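# Pull green bin to near edge, lay hook beside

## Task

Slide or carry the green bin over the benches to the bench edge on the side where three of the arms are mounted, then put the hook next to it lying flat on the bench with its handle sticking out past that same edge. Every other bin must stay upright, all contents of the green bin must still be inside it at the end, and the benches must not shift.

## Robot and tools

Robots. Four identical i2rt Big YAM arms: arm1, arm2, arm3, arm4. Each has six joints, a five-fingered right hand and a wrist camera. Foot (base_link) poses in the scene frame, metres, quaternion w,x,y,z: arm1 (-0.722, -0.626, 0.751; 0.685, 0.007, 0.005, 0.728), arm2 (0.235, -0.639, 0.721; 0.703, 0.004, 0.003, 0.711), arm3 (1.167, -0.622, 0.792; 0.731, 0.000, 0.002, 0.682), arm4 (-0.682, 1.874, 0.703; 0.692, -0.005, 0.003, -0.722). Each foot's own +x is its forward direction, so arm1 to arm3 sit along the low-y side looking toward +y, and arm4 sits alone on the high-y side looking toward -y. The goal edge is therefore the low-y edge near arm1, arm2 and arm3. Reach is about 1.07 m from the joint1 axis.

Frame. One shared scene frame, origin on the floor, +z up. The printed hand position may be off, more so when the arm is stretched. The hand point sits 0.045 m in front of the palm; its +z runs along straight fingers, +y out of the palm, +x across the palm away from the thumb. Straight fingers extend 0.06 to 0.07 m past the point. A bracket on the little-finger side of the wrist protrudes and can strike things.

move. Arguments are keyed by robot name (arm1..arm4) plus optional cameras. Each robot gets its own object; omitted robots receive nothing new but may keep pushing toward old targets. Inside a robot's object:
- joints: a dictionary of absolute targets by name. joint1_rad -2.879..2.879 (base yaw, positive counter-clockwise from above, 0 = along the foot's +x), joint2_rad 0..3.141 (shoulder, 0 = upper arm back and level), joint3_rad 0..3.019 (elbow, 0 = folded), joint4_rad -1.692..1.57 (hand pitch, positive raises fingers), joint5_rad -1.57..1.57 (sideways, positive to arm's right), joint6_rad -2.094..2.094 (roll, positive clockwise seen from behind). Hand keys hand_little, hand_ring, hand_middle, hand_index, hand_thumb_bend from -1 (curled) to +1 (straight); hand_thumb_turn -1 (opposite fingers) to +1 (beside palm); hand_force_limit -1..1 maps to roughly 0..10 N at the fingertip (15 N for thumb motors); hand_speed -0.96..1 (full speed from +0.48 up). Start values: force limit 0, speed -0.8.
- target: one list of 7 numbers [x, y, z, qw, qx, qy, qz], an absolute hand pose in metres in the scene frame. The hand travels a straight line toward it starting from its current hand_target pose. With target, joints may hold only the hand_ keys.
- speed: top speed along that line, 0.002..0.5 m/s (default 0.25), rotation capped at twice that in rad/s; only valid together with target.
- min_time_s: 0.1..8 s, the shortest duration for that robot's arm-joint motions.
All motions in one call begin together; all hand lines finish together, paced by the slowest. Paths ignore obstacles and other arms, lag, drift and can overshoot speed near full extension; expect a centimetre or more of error. Hand paths last 0.5 to 10 s; no action exceeds 15 s. Unknown keys make the call invalid; out-of-range values get it refused, and a refusal cancels the rest of that reply's move, wait and finished_scene calls. cameras: list from arm1_cam_wrist..arm4_cam_wrist, room_a, room_b or all; [] for none. A move with no action returns full state and all images.

Results. A move line reports each commanded robot as done or its worst status. joint_status/hand_status: off_target (resting short, maybe still pushing), time_out (the joint keeps a nearby target and may creep there; resend its reported position to relax it), not_followed (collision check withheld it; pose unreachable for a target). on_its_own lists uncommanded behaviour; held at gives a target, not a reading. Robots under as last shown were not commanded. hand_stopped_by gives six words for little, ring, middle, index, thumb_bend, thumb_turn: moving, target, force, stalled, fault. *_load_n are fingertip loads in N, positive when pushed open; a lost grip shows as loads near 0. Joint velocities within noise means the arm is still. Joint torques include gravity, carry offsets, and joints 3 and 4 wrap at ±28 N m.

Gripping. A finger motor runs only when its target changes by at least 0.002. To grip more firmly, raise hand_force_limit and send a more-closed target; to release, send a more-open one. Use hand_speed -0.94 or below for soft grips. A thumb turned in front with the fingers wraps objects 0.035 to 0.065 m thick; handles down to about 0.025 m work.

Other tools. wait: seconds 0..10, optional cameras; nothing new is commanded. zoom_image: camera name and region [x0, y0, x1, y1] in pixels, max 504 by 504, from the latest images. show_instructions: shows the reference page. finished_scene: optional scene 1; ends irreversibly, so the result must hold on its own.

Avoid. Arms pressing on each other (including one hand closing on another's fingers) or hitting hard; objects leaving the work area or landing on the floor; tipping the other bins or spilling the green one; moving the benches; slamming or dropping parts; releasing moving parts; heavy finger strain. Arms keep pushing after contact and can heat motors: at 85 °C a MOTOR HOT line appears, at 100 °C the arm goes limp for 30 to 60 s. Stretched poses and unreachable targets heat motors too. Thinking time lets the scene run with the last command held; occasional pushes may nudge loose items.

Each tool is called as name(argument=value, ...), one argument or row to a line, values as JSON.

Reference images:

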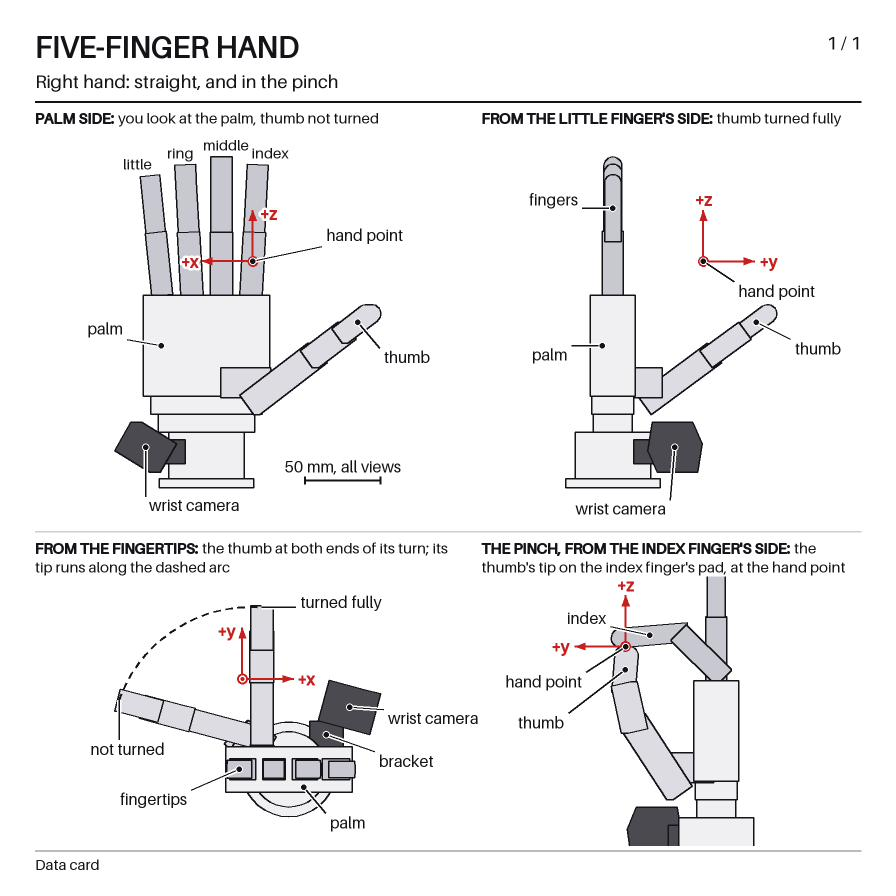

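## Session

move(
)

Scene clock: 0.00 s.
Joint torques (N m): no reading
Motor temperatures (°C): arm1=[28 24 22 23 26 24] | arm2=[25 26 23 26 23 24] | arm3=[26 25 25 23 24 29] | arm4=[28 28 26 23 25 24]
Heat: arm1: hottest joint1_rad 28 °C; arm2: hottest joint2_rad 26 °C; arm3: hottest joint6_rad 29 °C; arm4: hottest joint1_rad 28 °C.
Joint velocities: within noise
arm1.joint_positions: joint1_rad=-0.674 joint2_rad=+0.604 joint3_rad=+1.466 joint4_rad=-1.441 joint5_rad=+0.293 joint6_rad=-1.305 hand_little=+1.000 hand_ring=+1.000 hand_middle=+1.000 hand_index=+1.000 hand_thumb_turn=+1.000 hand_thumb_bend=+1.000 hand_force_limit=+0.000 hand_speed=-0.800
arm1.joint_status: not commanded
arm1.hand_stopped_by: target,target,target,target,target,target
arm1.little_load_n: 0.0
arm1.ring_load_n: 0.0
arm1.middle_load_n: 0.0
arm1.index_load_n: 0.0
arm1.thumb_bend_load_n: 0.0
arm1.thumb_turn_load_n: 0.0
arm1.hand: x=-0.5256 y=-0.5423 z=+1.2664 quat_wxyz=(-0.168, +0.846, +0.227, +0.452) (m; scene frame)
arm1.hand_target: x=-0.5264 y=-0.5436 z=+1.2747 quat_wxyz=(-0.174, +0.842, +0.224, +0.459) (m; scene frame)
arm1.hand_status: not commanded
arm2.joint_positions: joint1_rad=-0.289 joint2_rad=+0.614 joint3_rad=+1.409 joint4_rad=-1.565 joint5_rad=+0.011 joint6_rad=-1.445 hand_little=+1.000 hand_ring=+1.000 hand_middle=+1.000 hand_index=+1.000 hand_thumb_turn=+1.000 hand_thumb_bend=+1.000 hand_force_limit=+0.000 hand_speed=-0.800
arm2.joint_status: not commanded
arm2.hand_stopped_by: target,target,target,target,target,target
arm2.little_load_n: 0.0
arm2.ring_load_n: 0.0
arm2.middle_load_n: 0.0
arm2.index_load_n: 0.0
arm2.thumb_bend_load_n: 0.0
arm2.thumb_turn_load_n: 0.0
arm2.hand: x=+0.3462 y=-0.4784 z=+1.1836 quat_wxyz=(-0.253, +0.770, +0.505, +0.296) (m; scene frame)
arm2.hand_target: x=+0.3462 y=-0.4788 z=+1.1926 quat_wxyz=(-0.260, +0.767, +0.502, +0.304) (m; scene frame)
arm2.hand_status: not commanded
arm3.joint_positions: joint1_rad=+0.372 joint2_rad=+0.645 joint3_rad=+1.554 joint4_rad=-1.357 joint5_rad=-0.183 joint6_rad=-1.161 hand_little=+1.000 hand_ring=+1.000 hand_middle=+1.000 hand_index=+1.000 hand_thumb_turn=+1.000 hand_thumb_bend=+1.000 hand_force_limit=+0.000 hand_speed=-0.800
arm3.joint_status: not commanded
arm3.hand_stopped_by: target,target,target,target,target,target
arm3.little_load_n: 0.0
arm3.ring_load_n: 0.0
arm3.middle_load_n: 0.0
arm3.index_load_n: 0.0
arm3.thumb_bend_load_n: 0.0
arm3.thumb_turn_load_n: 0.0
arm3.hand: x=+1.1097 y=-0.4106 z=+1.3398 quat_wxyz=(-0.514, +0.596, +0.599, +0.149) (m; scene frame)
arm3.hand_target: x=+1.1104 y=-0.4126 z=+1.3502 quat_wxyz=(-0.523, +0.590, +0.595, +0.154) (m; scene frame)
arm3.hand_status: not commanded
arm4.joint_positions: joint1_rad=+0.326 joint2_rad=+0.633 joint3_rad=+1.540 joint4_rad=-1.147 joint5_rad=+0.158 joint6_rad=-1.528 hand_little=+1.000 hand_ring=+1.000 hand_middle=+1.000 hand_index=+1.000 hand_thumb_turn=+1.000 hand_thumb_bend=+1.000 hand_force_limit=+0.000 hand_speed=-0.800
arm4.joint_status: not commanded
arm4.hand_stopped_by: target,target,target,target,target,target
arm4.little_load_n: 0.0
arm4.ring_load_n: 0.0
arm4.middle_load_n: 0.0
arm4.index_load_n: 0.0
arm4.thumb_bend_load_n: 0.0
arm4.thumb_turn_load_n: 0.0
arm4.hand: x=-0.6953 y=+1.6265 z=+1.3205 quat_wxyz=(+0.413, +0.589, -0.519, +0.461) (m; scene frame)
arm4.hand_target: x=-0.6962 y=+1.6300 z=+1.3324 quat_wxyz=(+0.419, +0.582, -0.514, +0.470) (m; scene frame)
arm4.hand_status: not commanded
pictures: arm1_cam_wrist, arm2_cam_wrist, arm3_cam_wrist, arm4_cam_wrist, room_a, room_b
Images, in order (width x height): arm1_cam_wrist 896x504, arm2_cam_wrist 896x504, arm3_cam_wrist 896x504, arm4_cam_wrist 896x504, room_a 896x504, room_b 896x504.

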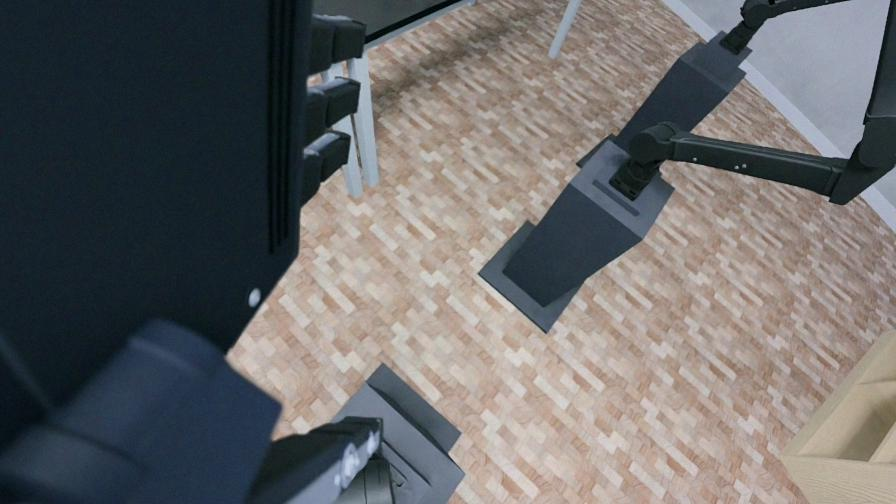

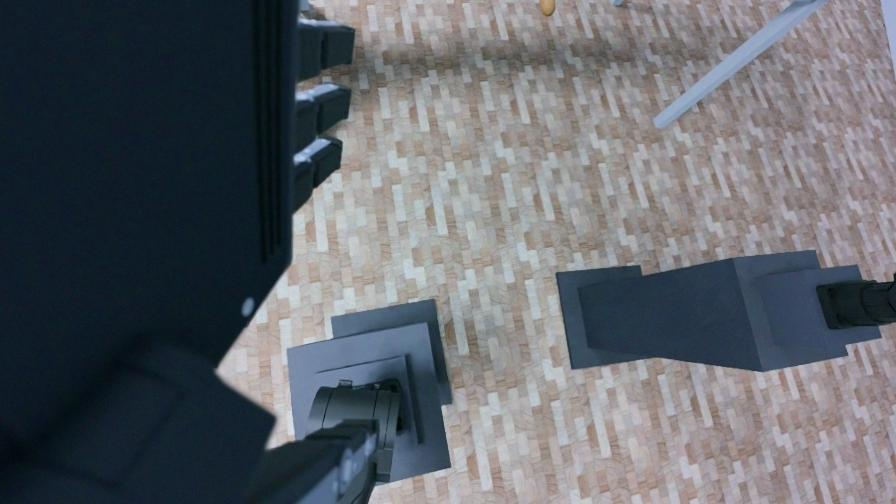

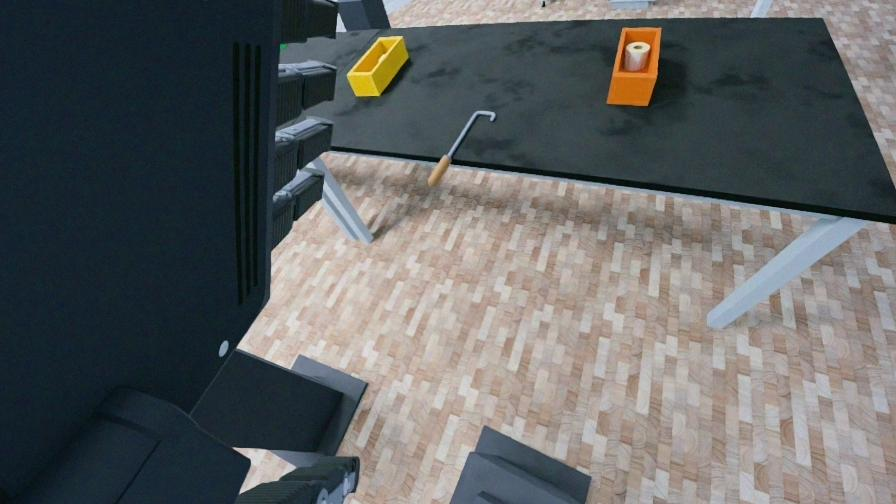

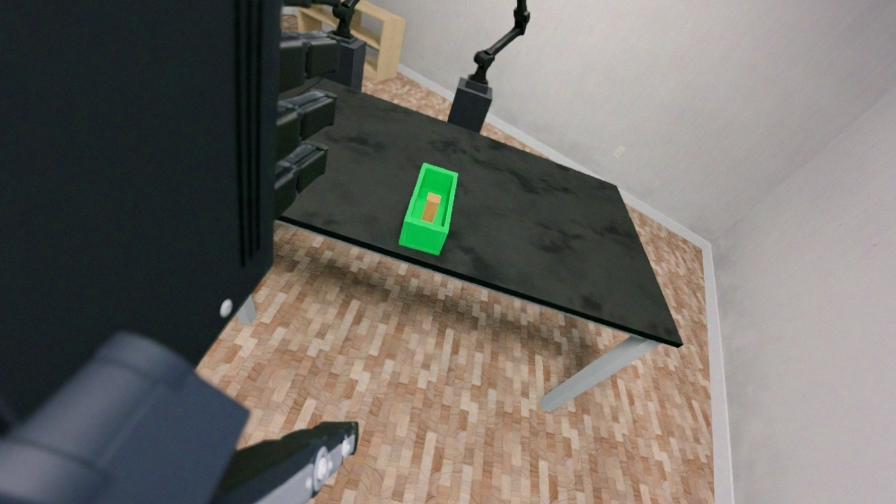

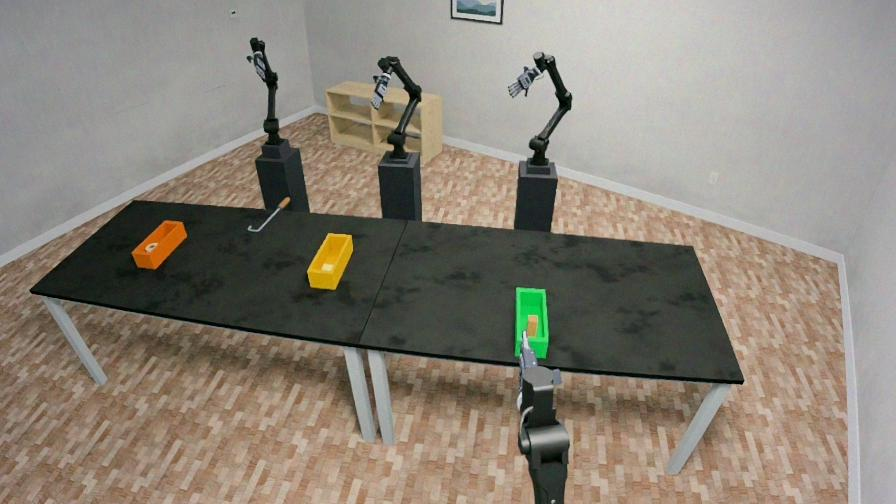

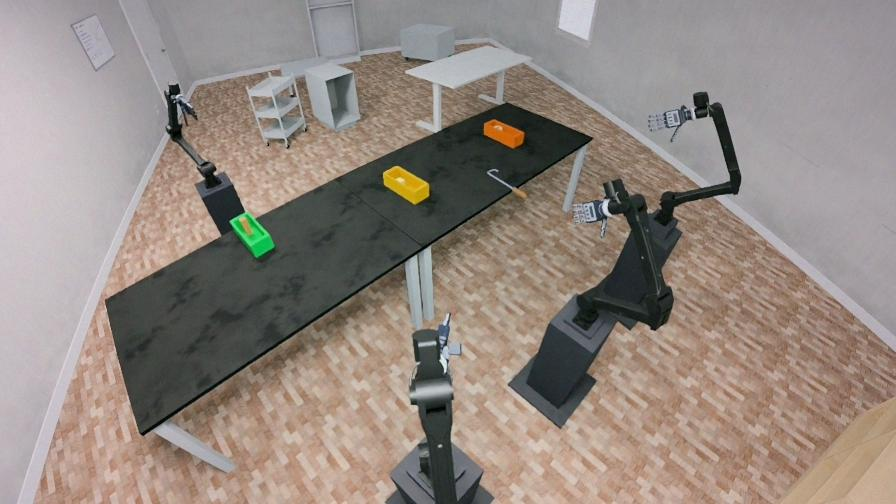

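zoom_image(
  camera="room_a",
  region=[440, 220, 640, 400],
)

zoom_image(
  camera="room_a",
  region=[100, 170, 400, 320],
)

zoom_image(
  camera="arm3_cam_wrist",
  region=[330, 0, 530, 200],
)

zoom_image(
  camera="arm4_cam_wrist",
  region=[350, 120, 530, 280],
)

zoom_image(
  camera="room_b",
  region=[200, 100, 600, 300],
)

Scaled by 2.520.

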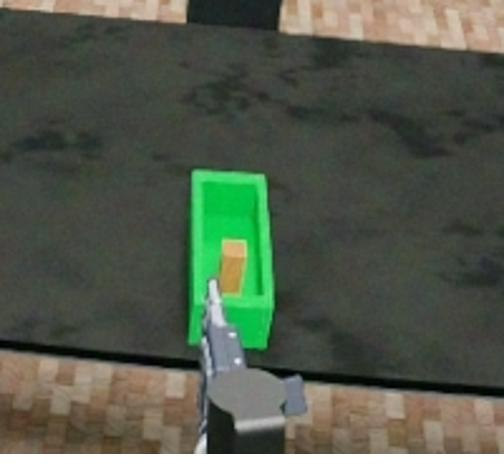

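Scaled by 1.680.

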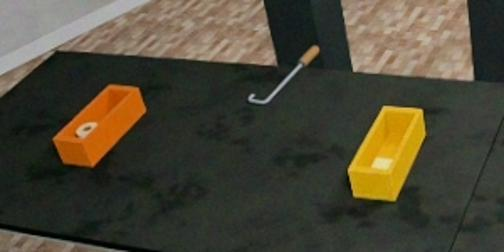

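Scaled by 2.520.

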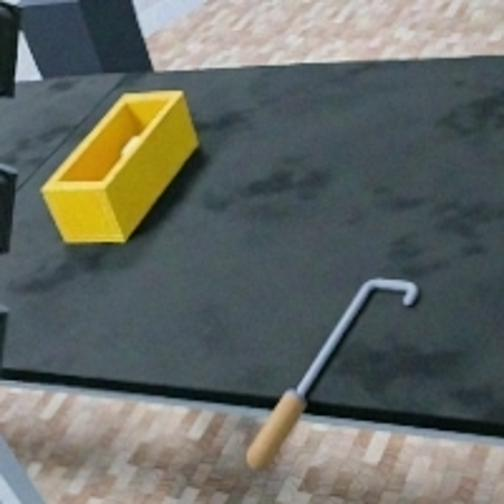

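Scaled by 2.800.

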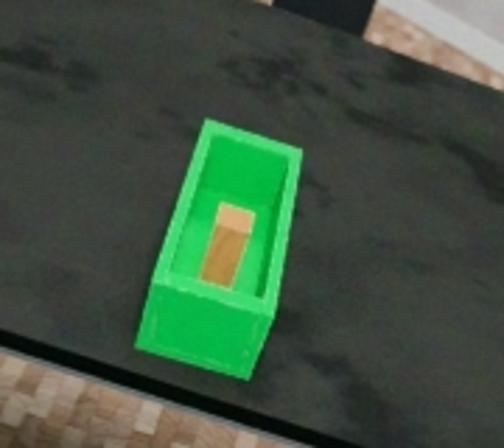

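Scaled by 1.260.

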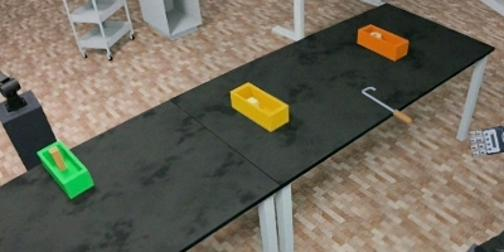

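move(
  arm1={"target": [-0.5, -0.1, 1.2, 0.455, -0.650, -0.499, -0.349]},
  arm2={"target": [0.25, -0.1, 1.2, 0.455, -0.650, -0.499, -0.349]},
  arm4={"target": [-0.65, 1.4, 1.2, 0.349, 0.499, -0.650, 0.455]},
  cameras=["all"],
)

Scene clock: 42.70 s.
Joint torques (N m): arm1=[1.26 -7 11.7 2.39 -0.38 -0.25] | arm2=[0.5 -8.53 15.5 2.58 0.11 -0.02] | arm3=[0.97 2.43 10.07 1.8 -0.02 -0.03] | arm4=[-1.61 -5.36 12.46 2.14 0.24 0.11]
Motor temperatures (°C): arm1=[28 24 25 23 26 24] | arm2=[25 26 27 26 23 24] | arm3=[26 25 29 23 24 29] | arm4=[28 28 30 23 25 24]
Heat: arm1: hottest joint1_rad 28 °C; arm2: hottest joint3_rad 27 °C; arm3: hottest joint3_rad 29 °C; arm4: hottest joint3_rad 30 °C.
move: arm1 off_target; arm2 off_target; arm4 off_target
Joint velocities: within noise
arm1.joint_positions: joint1_rad=-0.480 joint2_rad=+1.207 joint3_rad=+1.367 joint4_rad=-0.606 joint5_rad=-0.386 joint6_rad=-1.465 hand_little=+1.000 hand_ring=+1.000 hand_middle=+1.000 hand_index=+1.000 hand_thumb_turn=+1.000 hand_thumb_bend=+1.000 hand_force_limit=+0.000 hand_speed=-0.800
arm1.joint_status: not commanded
arm1.hand_stopped_by: target,target,target,target,target,target
arm1.little_load_n: 0.0
arm1.ring_load_n: 0.0
arm1.middle_load_n: 0.0
arm1.index_load_n: 0.0
arm1.thumb_bend_load_n: 0.0
arm1.thumb_turn_load_n: 0.0
arm1.hand: x=-0.5054 y=-0.1077 z=+1.1656 quat_wxyz=(-0.444, +0.671, +0.499, +0.323) (m; scene frame)
arm1.hand_target: x=-0.5008 y=-0.1018 z=+1.1998 quat_wxyz=(-0.455, +0.650, +0.499, +0.349) (m; scene frame)
arm1.hand_status: off_target (0.036 m and 4.0 deg from the pose sent, 0.448 m and 52.4 deg at the start)
arm2.joint_positions: joint1_rad=+0.090 joint2_rad=+1.169 joint3_rad=+1.393 joint4_rad=-0.651 joint5_rad=+0.109 joint6_rad=-1.280 hand_little=+1.000 hand_ring=+1.000 hand_middle=+1.000 hand_index=+1.000 hand_thumb_turn=+1.000 hand_thumb_bend=+1.000 hand_force_limit=+0.000 hand_speed=-0.800
arm2.joint_status: not commanded
arm2.hand_stopped_by: target,target,target,target,target,target
arm2.little_load_n: 0.0
arm2.ring_load_n: 0.0
arm2.middle_load_n: 0.0
arm2.index_load_n: 0.0
arm2.thumb_bend_load_n: 0.0
arm2.thumb_turn_load_n: 0.0
arm2.hand: x=+0.2555 y=-0.1081 z=+1.1613 quat_wxyz=(-0.427, +0.667, +0.510, +0.336) (m; scene frame)
arm2.hand_target: x=+0.2502 y=-0.1024 z=+1.1994 quat_wxyz=(-0.455, +0.650, +0.499, +0.349) (m; scene frame)
arm2.hand_status: off_target (0.040 m and 4.3 deg from the pose sent, 0.391 m and 27.7 deg at the start)
arm3: as last shown
arm4.joint_positions: joint1_rad=+0.291 joint2_rad=+1.054 joint3_rad=+1.402 joint4_rad=-0.758 joint5_rad=+0.218 joint6_rad=-1.224 hand_little=+1.000 hand_ring=+1.000 hand_middle=+1.000 hand_index=+1.000 hand_thumb_turn=+1.000 hand_thumb_bend=+1.000 hand_force_limit=+0.000 hand_speed=-0.800
arm4.joint_status: not commanded
arm4.hand_stopped_by: target,target,target,target,target,target
arm4.little_load_n: 0.0
arm4.ring_load_n: 0.0
arm4.middle_load_n: 0.0
arm4.index_load_n: 0.0
arm4.thumb_bend_load_n: 0.0
arm4.thumb_turn_load_n: 0.0
arm4.hand: x=-0.6468 y=+1.4021 z=+1.1810 quat_wxyz=(+0.340, +0.516, -0.653, +0.437) (m; scene frame)
arm4.hand_target: x=-0.6500 y=+1.4006 z=+1.1999 quat_wxyz=(+0.349, +0.499, -0.650, +0.455) (m; scene frame)
arm4.hand_status: off_target (0.019 m and 3.0 deg from the pose sent, 0.260 m and 19.7 deg at the start)
pictures: arm1_cam_wrist, arm2_cam_wrist, arm3_cam_wrist, arm4_cam_wrist, room_a, room_b
Images, in order (width x height): arm1_cam_wrist 896x504, arm2_cam_wrist 896x504, arm3_cam_wrist 896x504, arm4_cam_wrist 896x504, room_a 896x504, room_b 896x504.

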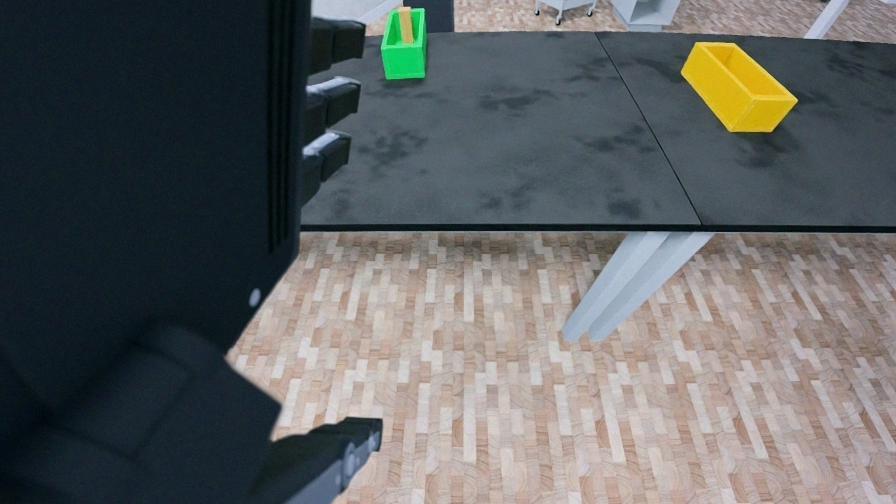

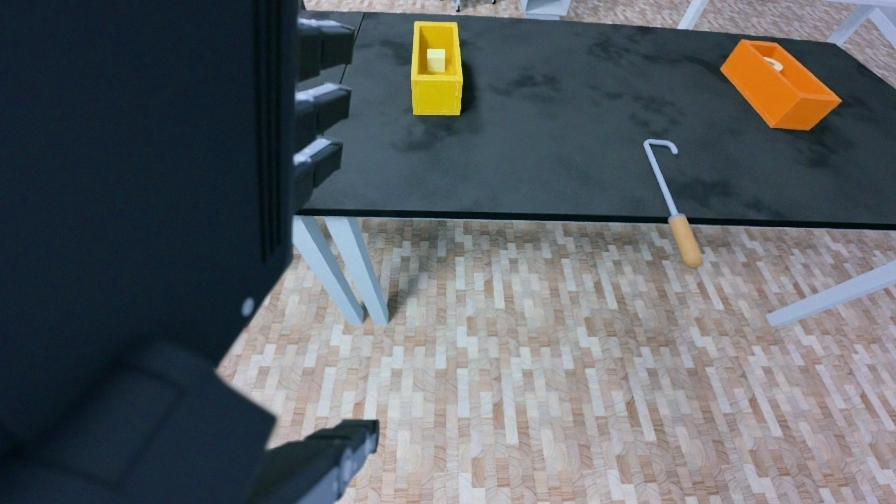

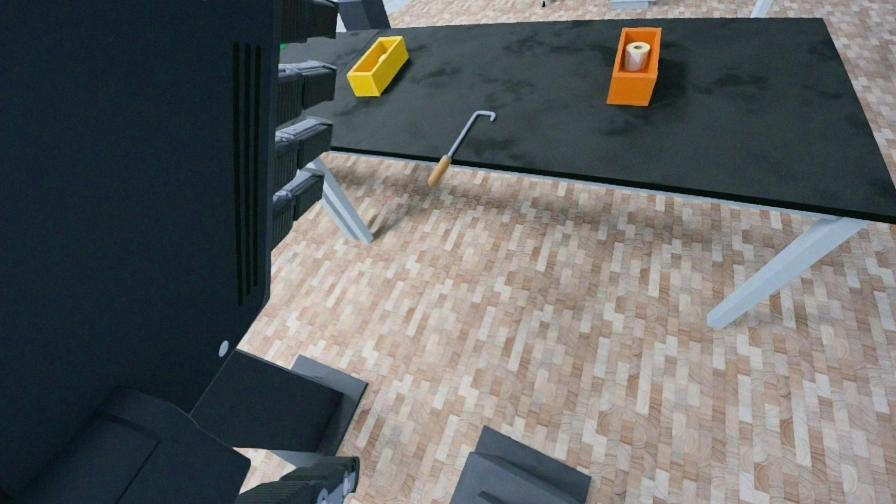

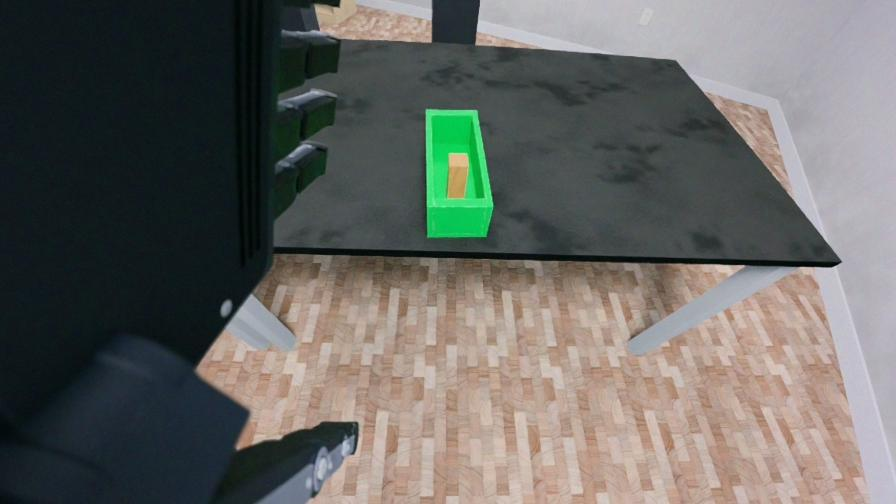

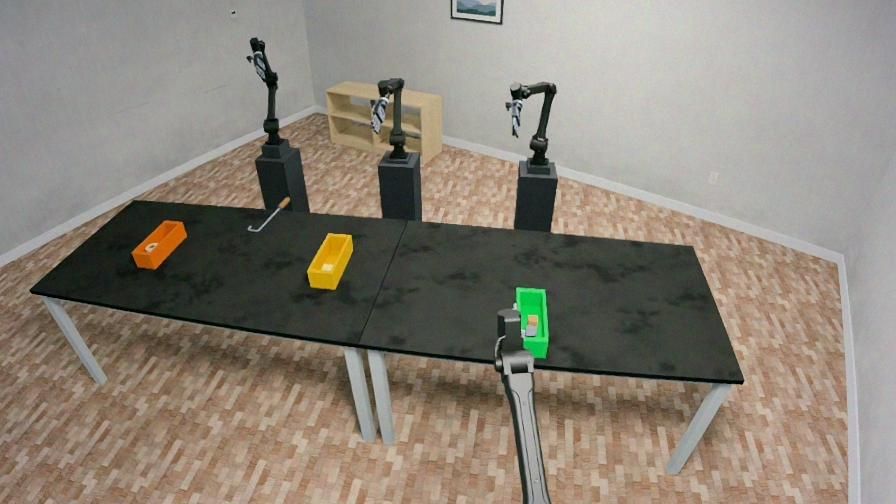

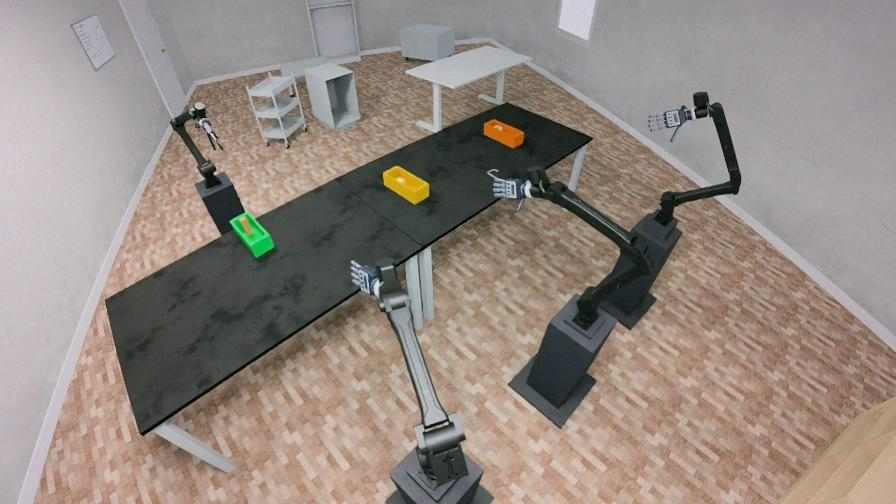

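zoom_image(
  camera="arm1_cam_wrist",
  region=[560, 20, 800, 260],
)

zoom_image(
  camera="arm2_cam_wrist",
  region=[560, 100, 800, 290],
)

zoom_image(
  camera="arm4_cam_wrist",
  region=[380, 80, 560, 270],
)

zoom_image(
  camera="room_b",
  region=[300, 150, 500, 330],
)

Scaled by 2.100.

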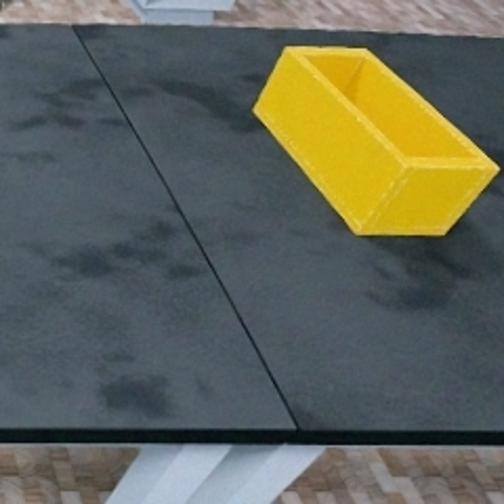

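Scaled by 2.100.

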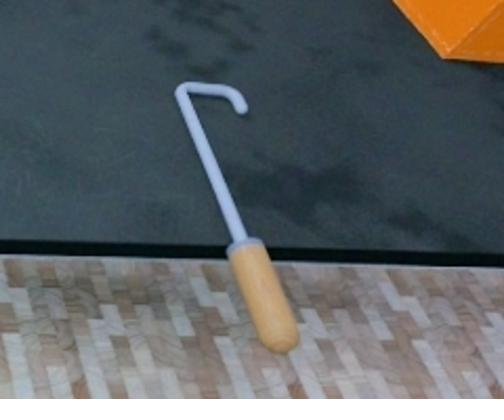

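Scaled by 2.653.

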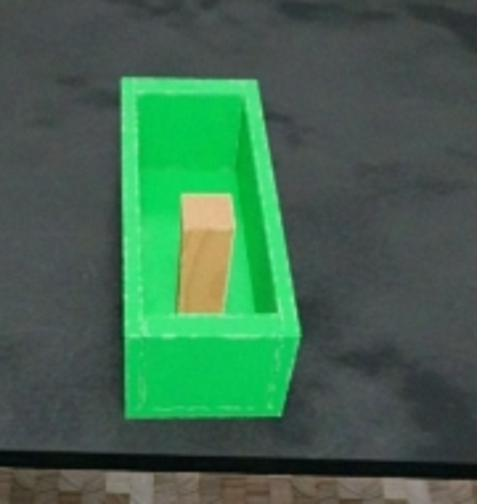

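Scaled by 2.520.

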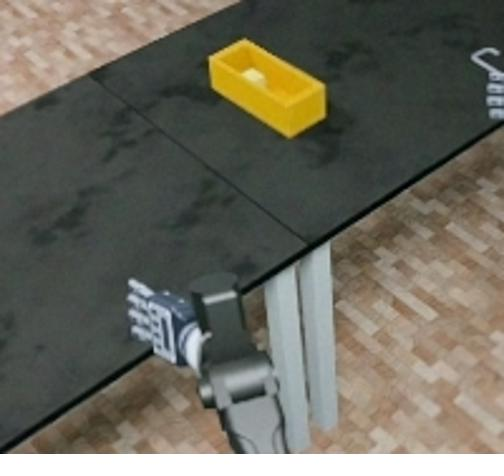

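move(
  arm4={"target": [-0.64, 1.28, 0.95, 0, 0, -0.8192, 0.5736], "speed": 0.4},
  arm1={"target": [-0.66, 0.0, 1.05, 0.5, -0.866, 0, 0], "speed": 0.4},
  cameras=["arm1_cam_wrist", "arm4_cam_wrist", "room_a", "room_b"],
)

Scene clock: 64.93 s.
Joint torques (N m): arm1=[2.61 -10.17 10.33 2.28 -0.12 0.05] | arm2=[0.56 -8.47 15.51 2.59 0.11 -0.02] | arm3=[-0.56 1.96 10 1.83 -0.04 0.02] | arm4=[-1.26 -8.59 11.14 2.14 -0.05 0.14]
Motor temperatures (°C): arm1=[28 24 32 23 26 24] | arm2=[25 26 33 26 23 24] | arm3=[26 25 30 23 23 29] | arm4=[28 28 33 24 25 24]
Heat: arm1: hottest joint3_rad 32 °C; arm2: hottest joint3_rad 33 °C; arm3: hottest joint3_rad 30 °C; arm4: hottest joint3_rad 33 °C.
move: arm1 off_target; arm4 off_target
Joint velocities: within noise
arm1.joint_positions: joint1_rad=-0.248 joint2_rad=+1.459 joint3_rad=+1.367 joint4_rad=-0.476 joint5_rad=-0.143 joint6_rad=-0.116 hand_little=+1.000 hand_ring=+1.000 hand_middle=+1.000 hand_index=+1.000 hand_thumb_turn=+1.000 hand_thumb_bend=+1.000 hand_force_limit=+0.000 hand_speed=-0.800
arm1.joint_status: not commanded
arm1.hand_stopped_by: target,target,target,target,target,target
arm1.little_load_n: 0.0
arm1.ring_load_n: 0.0
arm1.middle_load_n: 0.0
arm1.index_load_n: -0.5
arm1.thumb_bend_load_n: 0.0
arm1.thumb_turn_load_n: -0.5
arm1.hand: x=-0.6526 y=-0.0134 z=+1.0354 quat_wxyz=(-0.484, +0.875, -0.001, +0.003) (m; scene frame)
arm1.hand_target: x=-0.6601 y=-0.0009 z=+1.0501 quat_wxyz=(-0.500, +0.866, +0.000, +0.000) (m; scene frame)
arm1.hand_status: off_target (0.021 m and 2.1 deg from the pose sent, 0.221 m and 73.2 deg at the start)
arm2, arm3: as last shown
arm4.joint_positions: joint1_rad=+0.064 joint2_rad=+1.339 joint3_rad=+1.012 joint4_rad=-0.055 joint5_rad=+0.013 joint6_rad=+0.007 hand_little=+1.000 hand_ring=+1.000 hand_middle=+1.000 hand_index=+1.000 hand_thumb_turn=+1.000 hand_thumb_bend=+1.000 hand_force_limit=+0.000 hand_speed=-0.800
arm4.joint_status: not commanded
arm4.hand_stopped_by: target,target,target,target,target,target
arm4.little_load_n: 0.0
arm4.ring_load_n: 0.0
arm4.middle_load_n: 0.0
arm4.index_load_n: 0.0
arm4.thumb_bend_load_n: 0.0
arm4.thumb_turn_load_n: 0.0
arm4.hand: x=-0.6381 y=+1.2855 z=+0.9403 quat_wxyz=(+0.002, +0.006, -0.828, +0.561) (m; scene frame)
arm4.hand_target: x=-0.6401 y=+1.2802 z=+0.9500 quat_wxyz=(+0.000, +0.000, -0.819, +0.573) (m; scene frame)
arm4.hand_status: off_target (0.011 m and 1.8 deg from the pose sent, 0.261 m and 76.4 deg at the start)
pictures: arm1_cam_wrist, arm4_cam_wrist, room_a, room_b
Images, in order (width x height): arm1_cam_wrist 896x504, arm4_cam_wrist 896x504, room_a 896x504, room_b 896x504.

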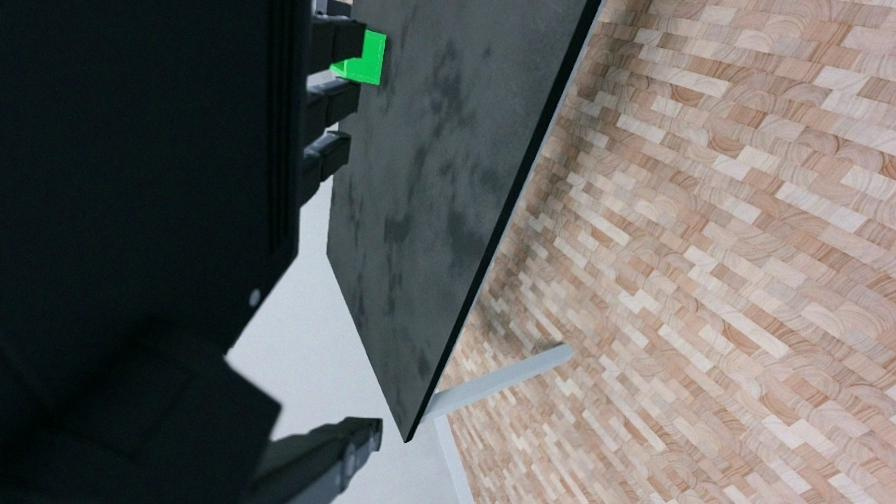

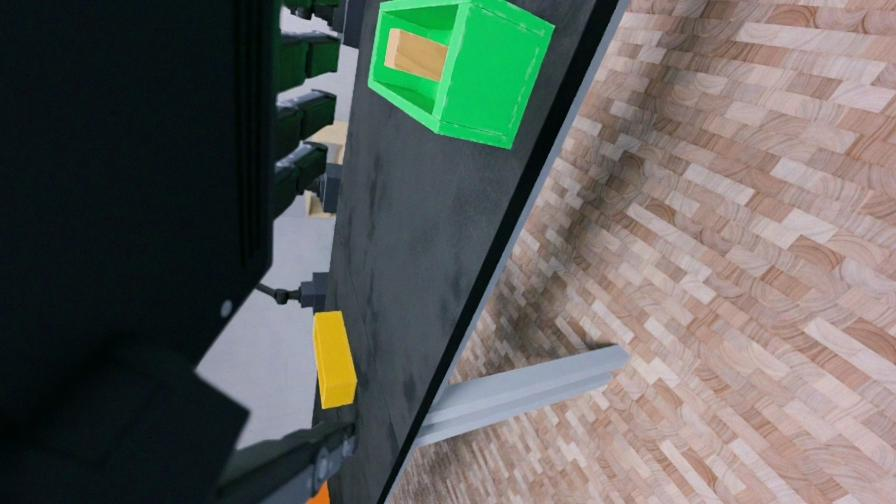

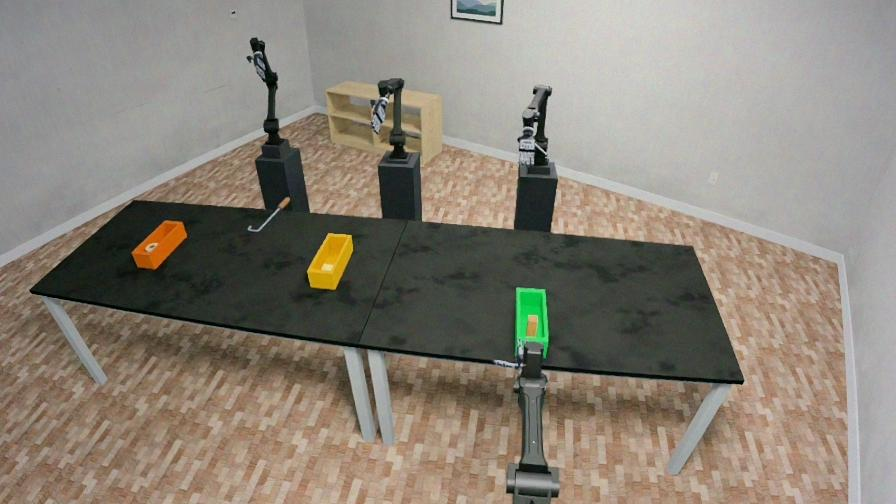

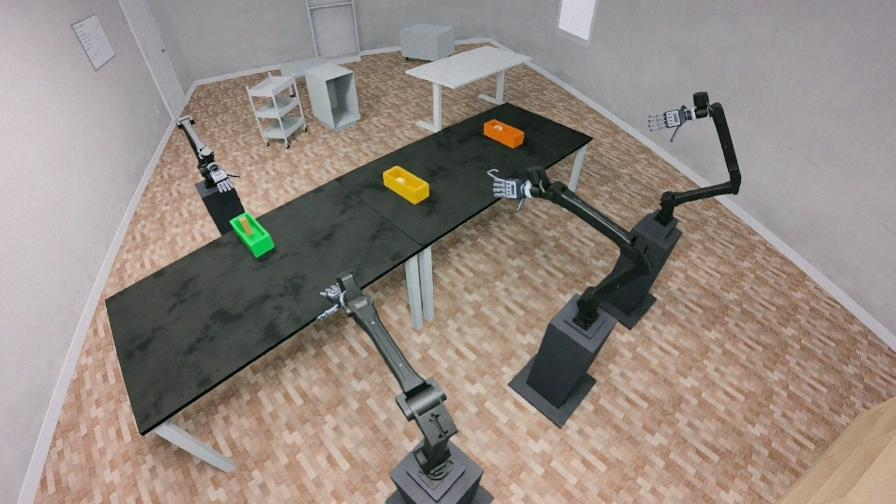

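move(
  arm4={"target": [-0.655, 1.23, 0.80, 0, 0, -0.8192, 0.5736], "speed": 0.2},
  cameras=["arm4_cam_wrist"],
)

move(
  arm4={"target": [-0.655, 1.10, 0.80, 0, 0, -0.8192, 0.5736], "speed": 0.15},
  cameras=["arm4_cam_wrist", "room_a"],
)

Scene clock: 68.80 s.
Joint torques (N m): arm1=[2.61 -10.23 10.21 2.26 -0.1 0.07] | arm2=[0.5 -8.53 15.49 2.55 0.11 -0.02] | arm3=[0.09 2.08 10.1 1.87 -0.01 -0.01] | arm4=[-1.49 -11.05 9.46 2.13 -0.17 0.04]
Motor temperatures (°C): arm1=[28 24 32 23 26 24] | arm2=[25 26 34 26 23 24] | arm3=[26 25 31 23 23 29] | arm4=[28 28 34 24 25 24]
Heat: arm1: hottest joint3_rad 32 °C; arm2: hottest joint3_rad 34 °C; arm3: hottest joint3_rad 31 °C; arm4: hottest joint3_rad 34 °C.
move: arm4 off_target
Joint velocities: within noise
arm1, arm2, arm3: as last shown
arm1.joint_positions: joint1_rad=-0.248 joint2_rad=+1.459 joint3_rad=+1.367 joint4_rad=-0.476 joint5_rad=-0.143 joint6_rad=-0.115 hand_little=+1.000 hand_ring=+1.000 hand_middle=+1.000 hand_index=+1.000 hand_thumb_turn=+1.000 hand_thumb_bend=+1.000 hand_force_limit=+0.000 hand_speed=-0.800
arm1.index_load_n: 0.0
arm1.thumb_turn_load_n: 0.0
arm1.hand: x=-0.6527 y=-0.0134 z=+1.0354 quat_wxyz=(-0.484, +0.875, -0.002, +0.003) (m; scene frame)
arm1.hand_target: x=-0.6602 y=-0.0009 z=+1.0501 quat_wxyz=(-0.500, +0.866, +0.000, +0.000) (m; scene frame)
arm4.joint_positions: joint1_rad=+0.037 joint2_rad=+1.676 joint3_rad=+0.932 joint4_rad=+0.359 joint5_rad=-0.011 joint6_rad=+0.007 hand_little=+1.000 hand_ring=+1.000 hand_middle=+1.000 hand_index=+1.000 hand_thumb_turn=+1.000 hand_thumb_bend=+1.000 hand_force_limit=+0.000 hand_speed=-0.800
arm4.joint_status: not commanded
arm4.hand_stopped_by: target,target,target,target,target,target
arm4.little_load_n: 0.0
arm4.ring_load_n: 0.0
arm4.middle_load_n: 0.0
arm4.index_load_n: 0.0
arm4.thumb_bend_load_n: 0.0
arm4.thumb_turn_load_n: 0.0
arm4.hand: x=-0.6513 y=+1.2377 z=+0.7895 quat_wxyz=(-0.001, +0.001, -0.828, +0.560) (m; scene frame)
arm4.hand_target: x=-0.6551 y=+1.2303 z=+0.8000 quat_wxyz=(+0.000, +0.000, -0.819, +0.573) (m; scene frame)
arm4.hand_status: off_target (0.014 m and 1.9 deg from the pose sent, 0.152 m and 1.8 deg at the start)
pictures: arm4_cam_wrist
Images, in order (width x height): arm4_cam_wrist 896x504.

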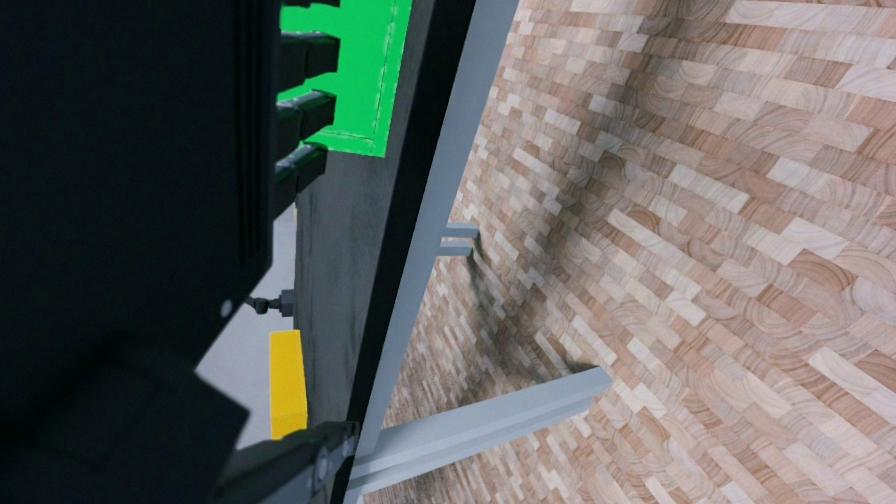

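Scene clock: 70.47 s.
Joint torques (N m): arm1=[2.9 -10.11 10.19 2.21 -0.09 0.04] | arm2=[0.56 -8.47 15.5 2.58 0.1 -0.02] | arm3=[-0.5 1.96 9.91 1.88 -0.05 -0.02] | arm4=[-1.44 -13.8 14.16 1.09 -0.06 0.05]
Motor temperatures (°C): arm1=[28 24 32 23 26 24] | arm2=[25 26 34 26 23 24] | arm3=[26 25 31 23 23 29] | arm4=[28 28 34 24 25 24]
Heat: arm1: hottest joint3_rad 32 °C; arm2: hottest joint3_rad 34 °C; arm3: hottest joint3_rad 31 °C; arm4: hottest joint3_rad 34 °C.
move: arm4 off_target
Joint velocities: within noise
arm1, arm2, arm3: as last shown
arm1.thumb_turn_load_n: -0.5
arm2.little_load_n: 0.5
arm3.middle_load_n: -0.5
arm4.joint_positions: joint1_rad=+0.037 joint2_rad=+1.938 joint3_rad=+1.302 joint4_rad=+0.249 joint5_rad=-0.012 joint6_rad=+0.007 hand_little=+1.000 hand_ring=+1.000 hand_middle=+1.000 hand_index=+1.000 hand_thumb_turn=+1.000 hand_thumb_bend=+1.000 hand_force_limit=+0.000 hand_speed=-0.800
arm4.joint_status: not commanded
arm4.hand_stopped_by: target,target,target,target,target,target
arm4.little_load_n: 0.0
arm4.ring_load_n: 0.0
arm4.middle_load_n: 0.0
arm4.index_load_n: 0.0
arm4.thumb_bend_load_n: 0.0
arm4.thumb_turn_load_n: 0.0
arm4.hand: x=-0.6518 y=+1.1199 z=+0.7804 quat_wxyz=(-0.001, +0.002, -0.829, +0.559) (m; scene frame)
arm4.hand_target: x=-0.6551 y=+1.1016 z=+0.8005 quat_wxyz=(+0.000, +0.000, -0.819, +0.574) (m; scene frame)
arm4.hand_status: off_target (0.028 m and 2.0 deg from the pose sent, 0.138 m and 1.9 deg at the start)
pictures: arm4_cam_wrist, room_a
Images, in order (width x height): arm4_cam_wrist 896x504, room_a 896x504.

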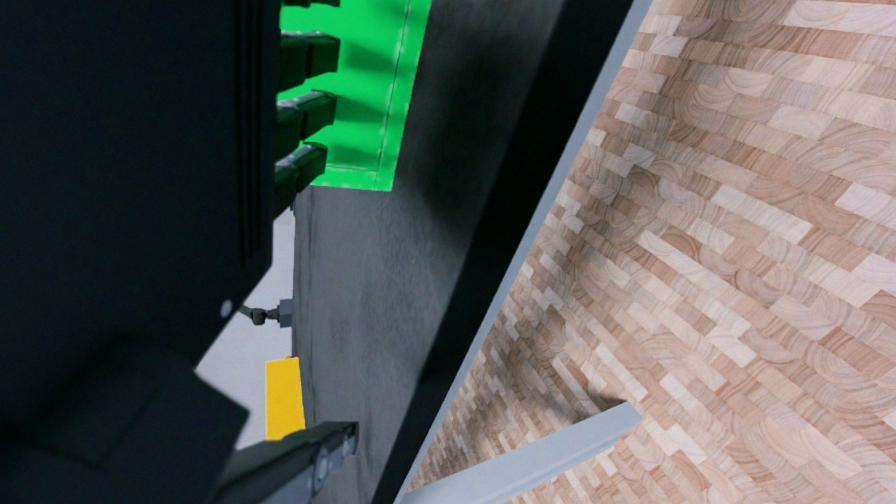

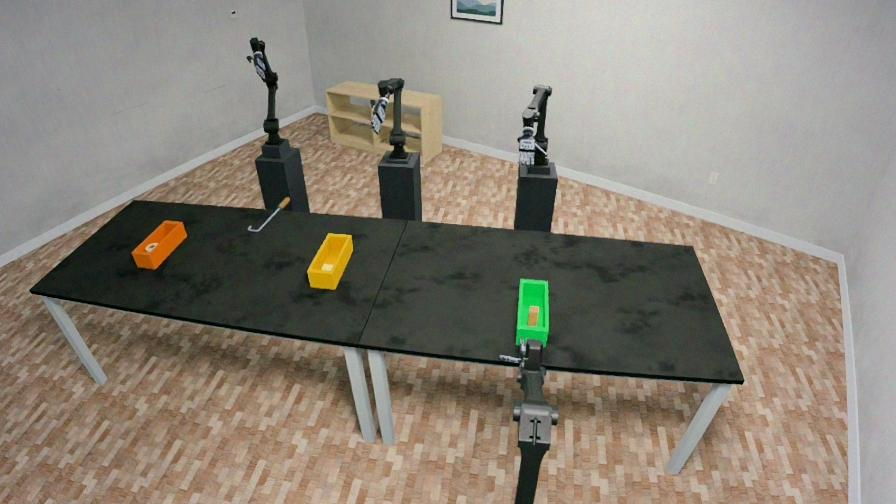

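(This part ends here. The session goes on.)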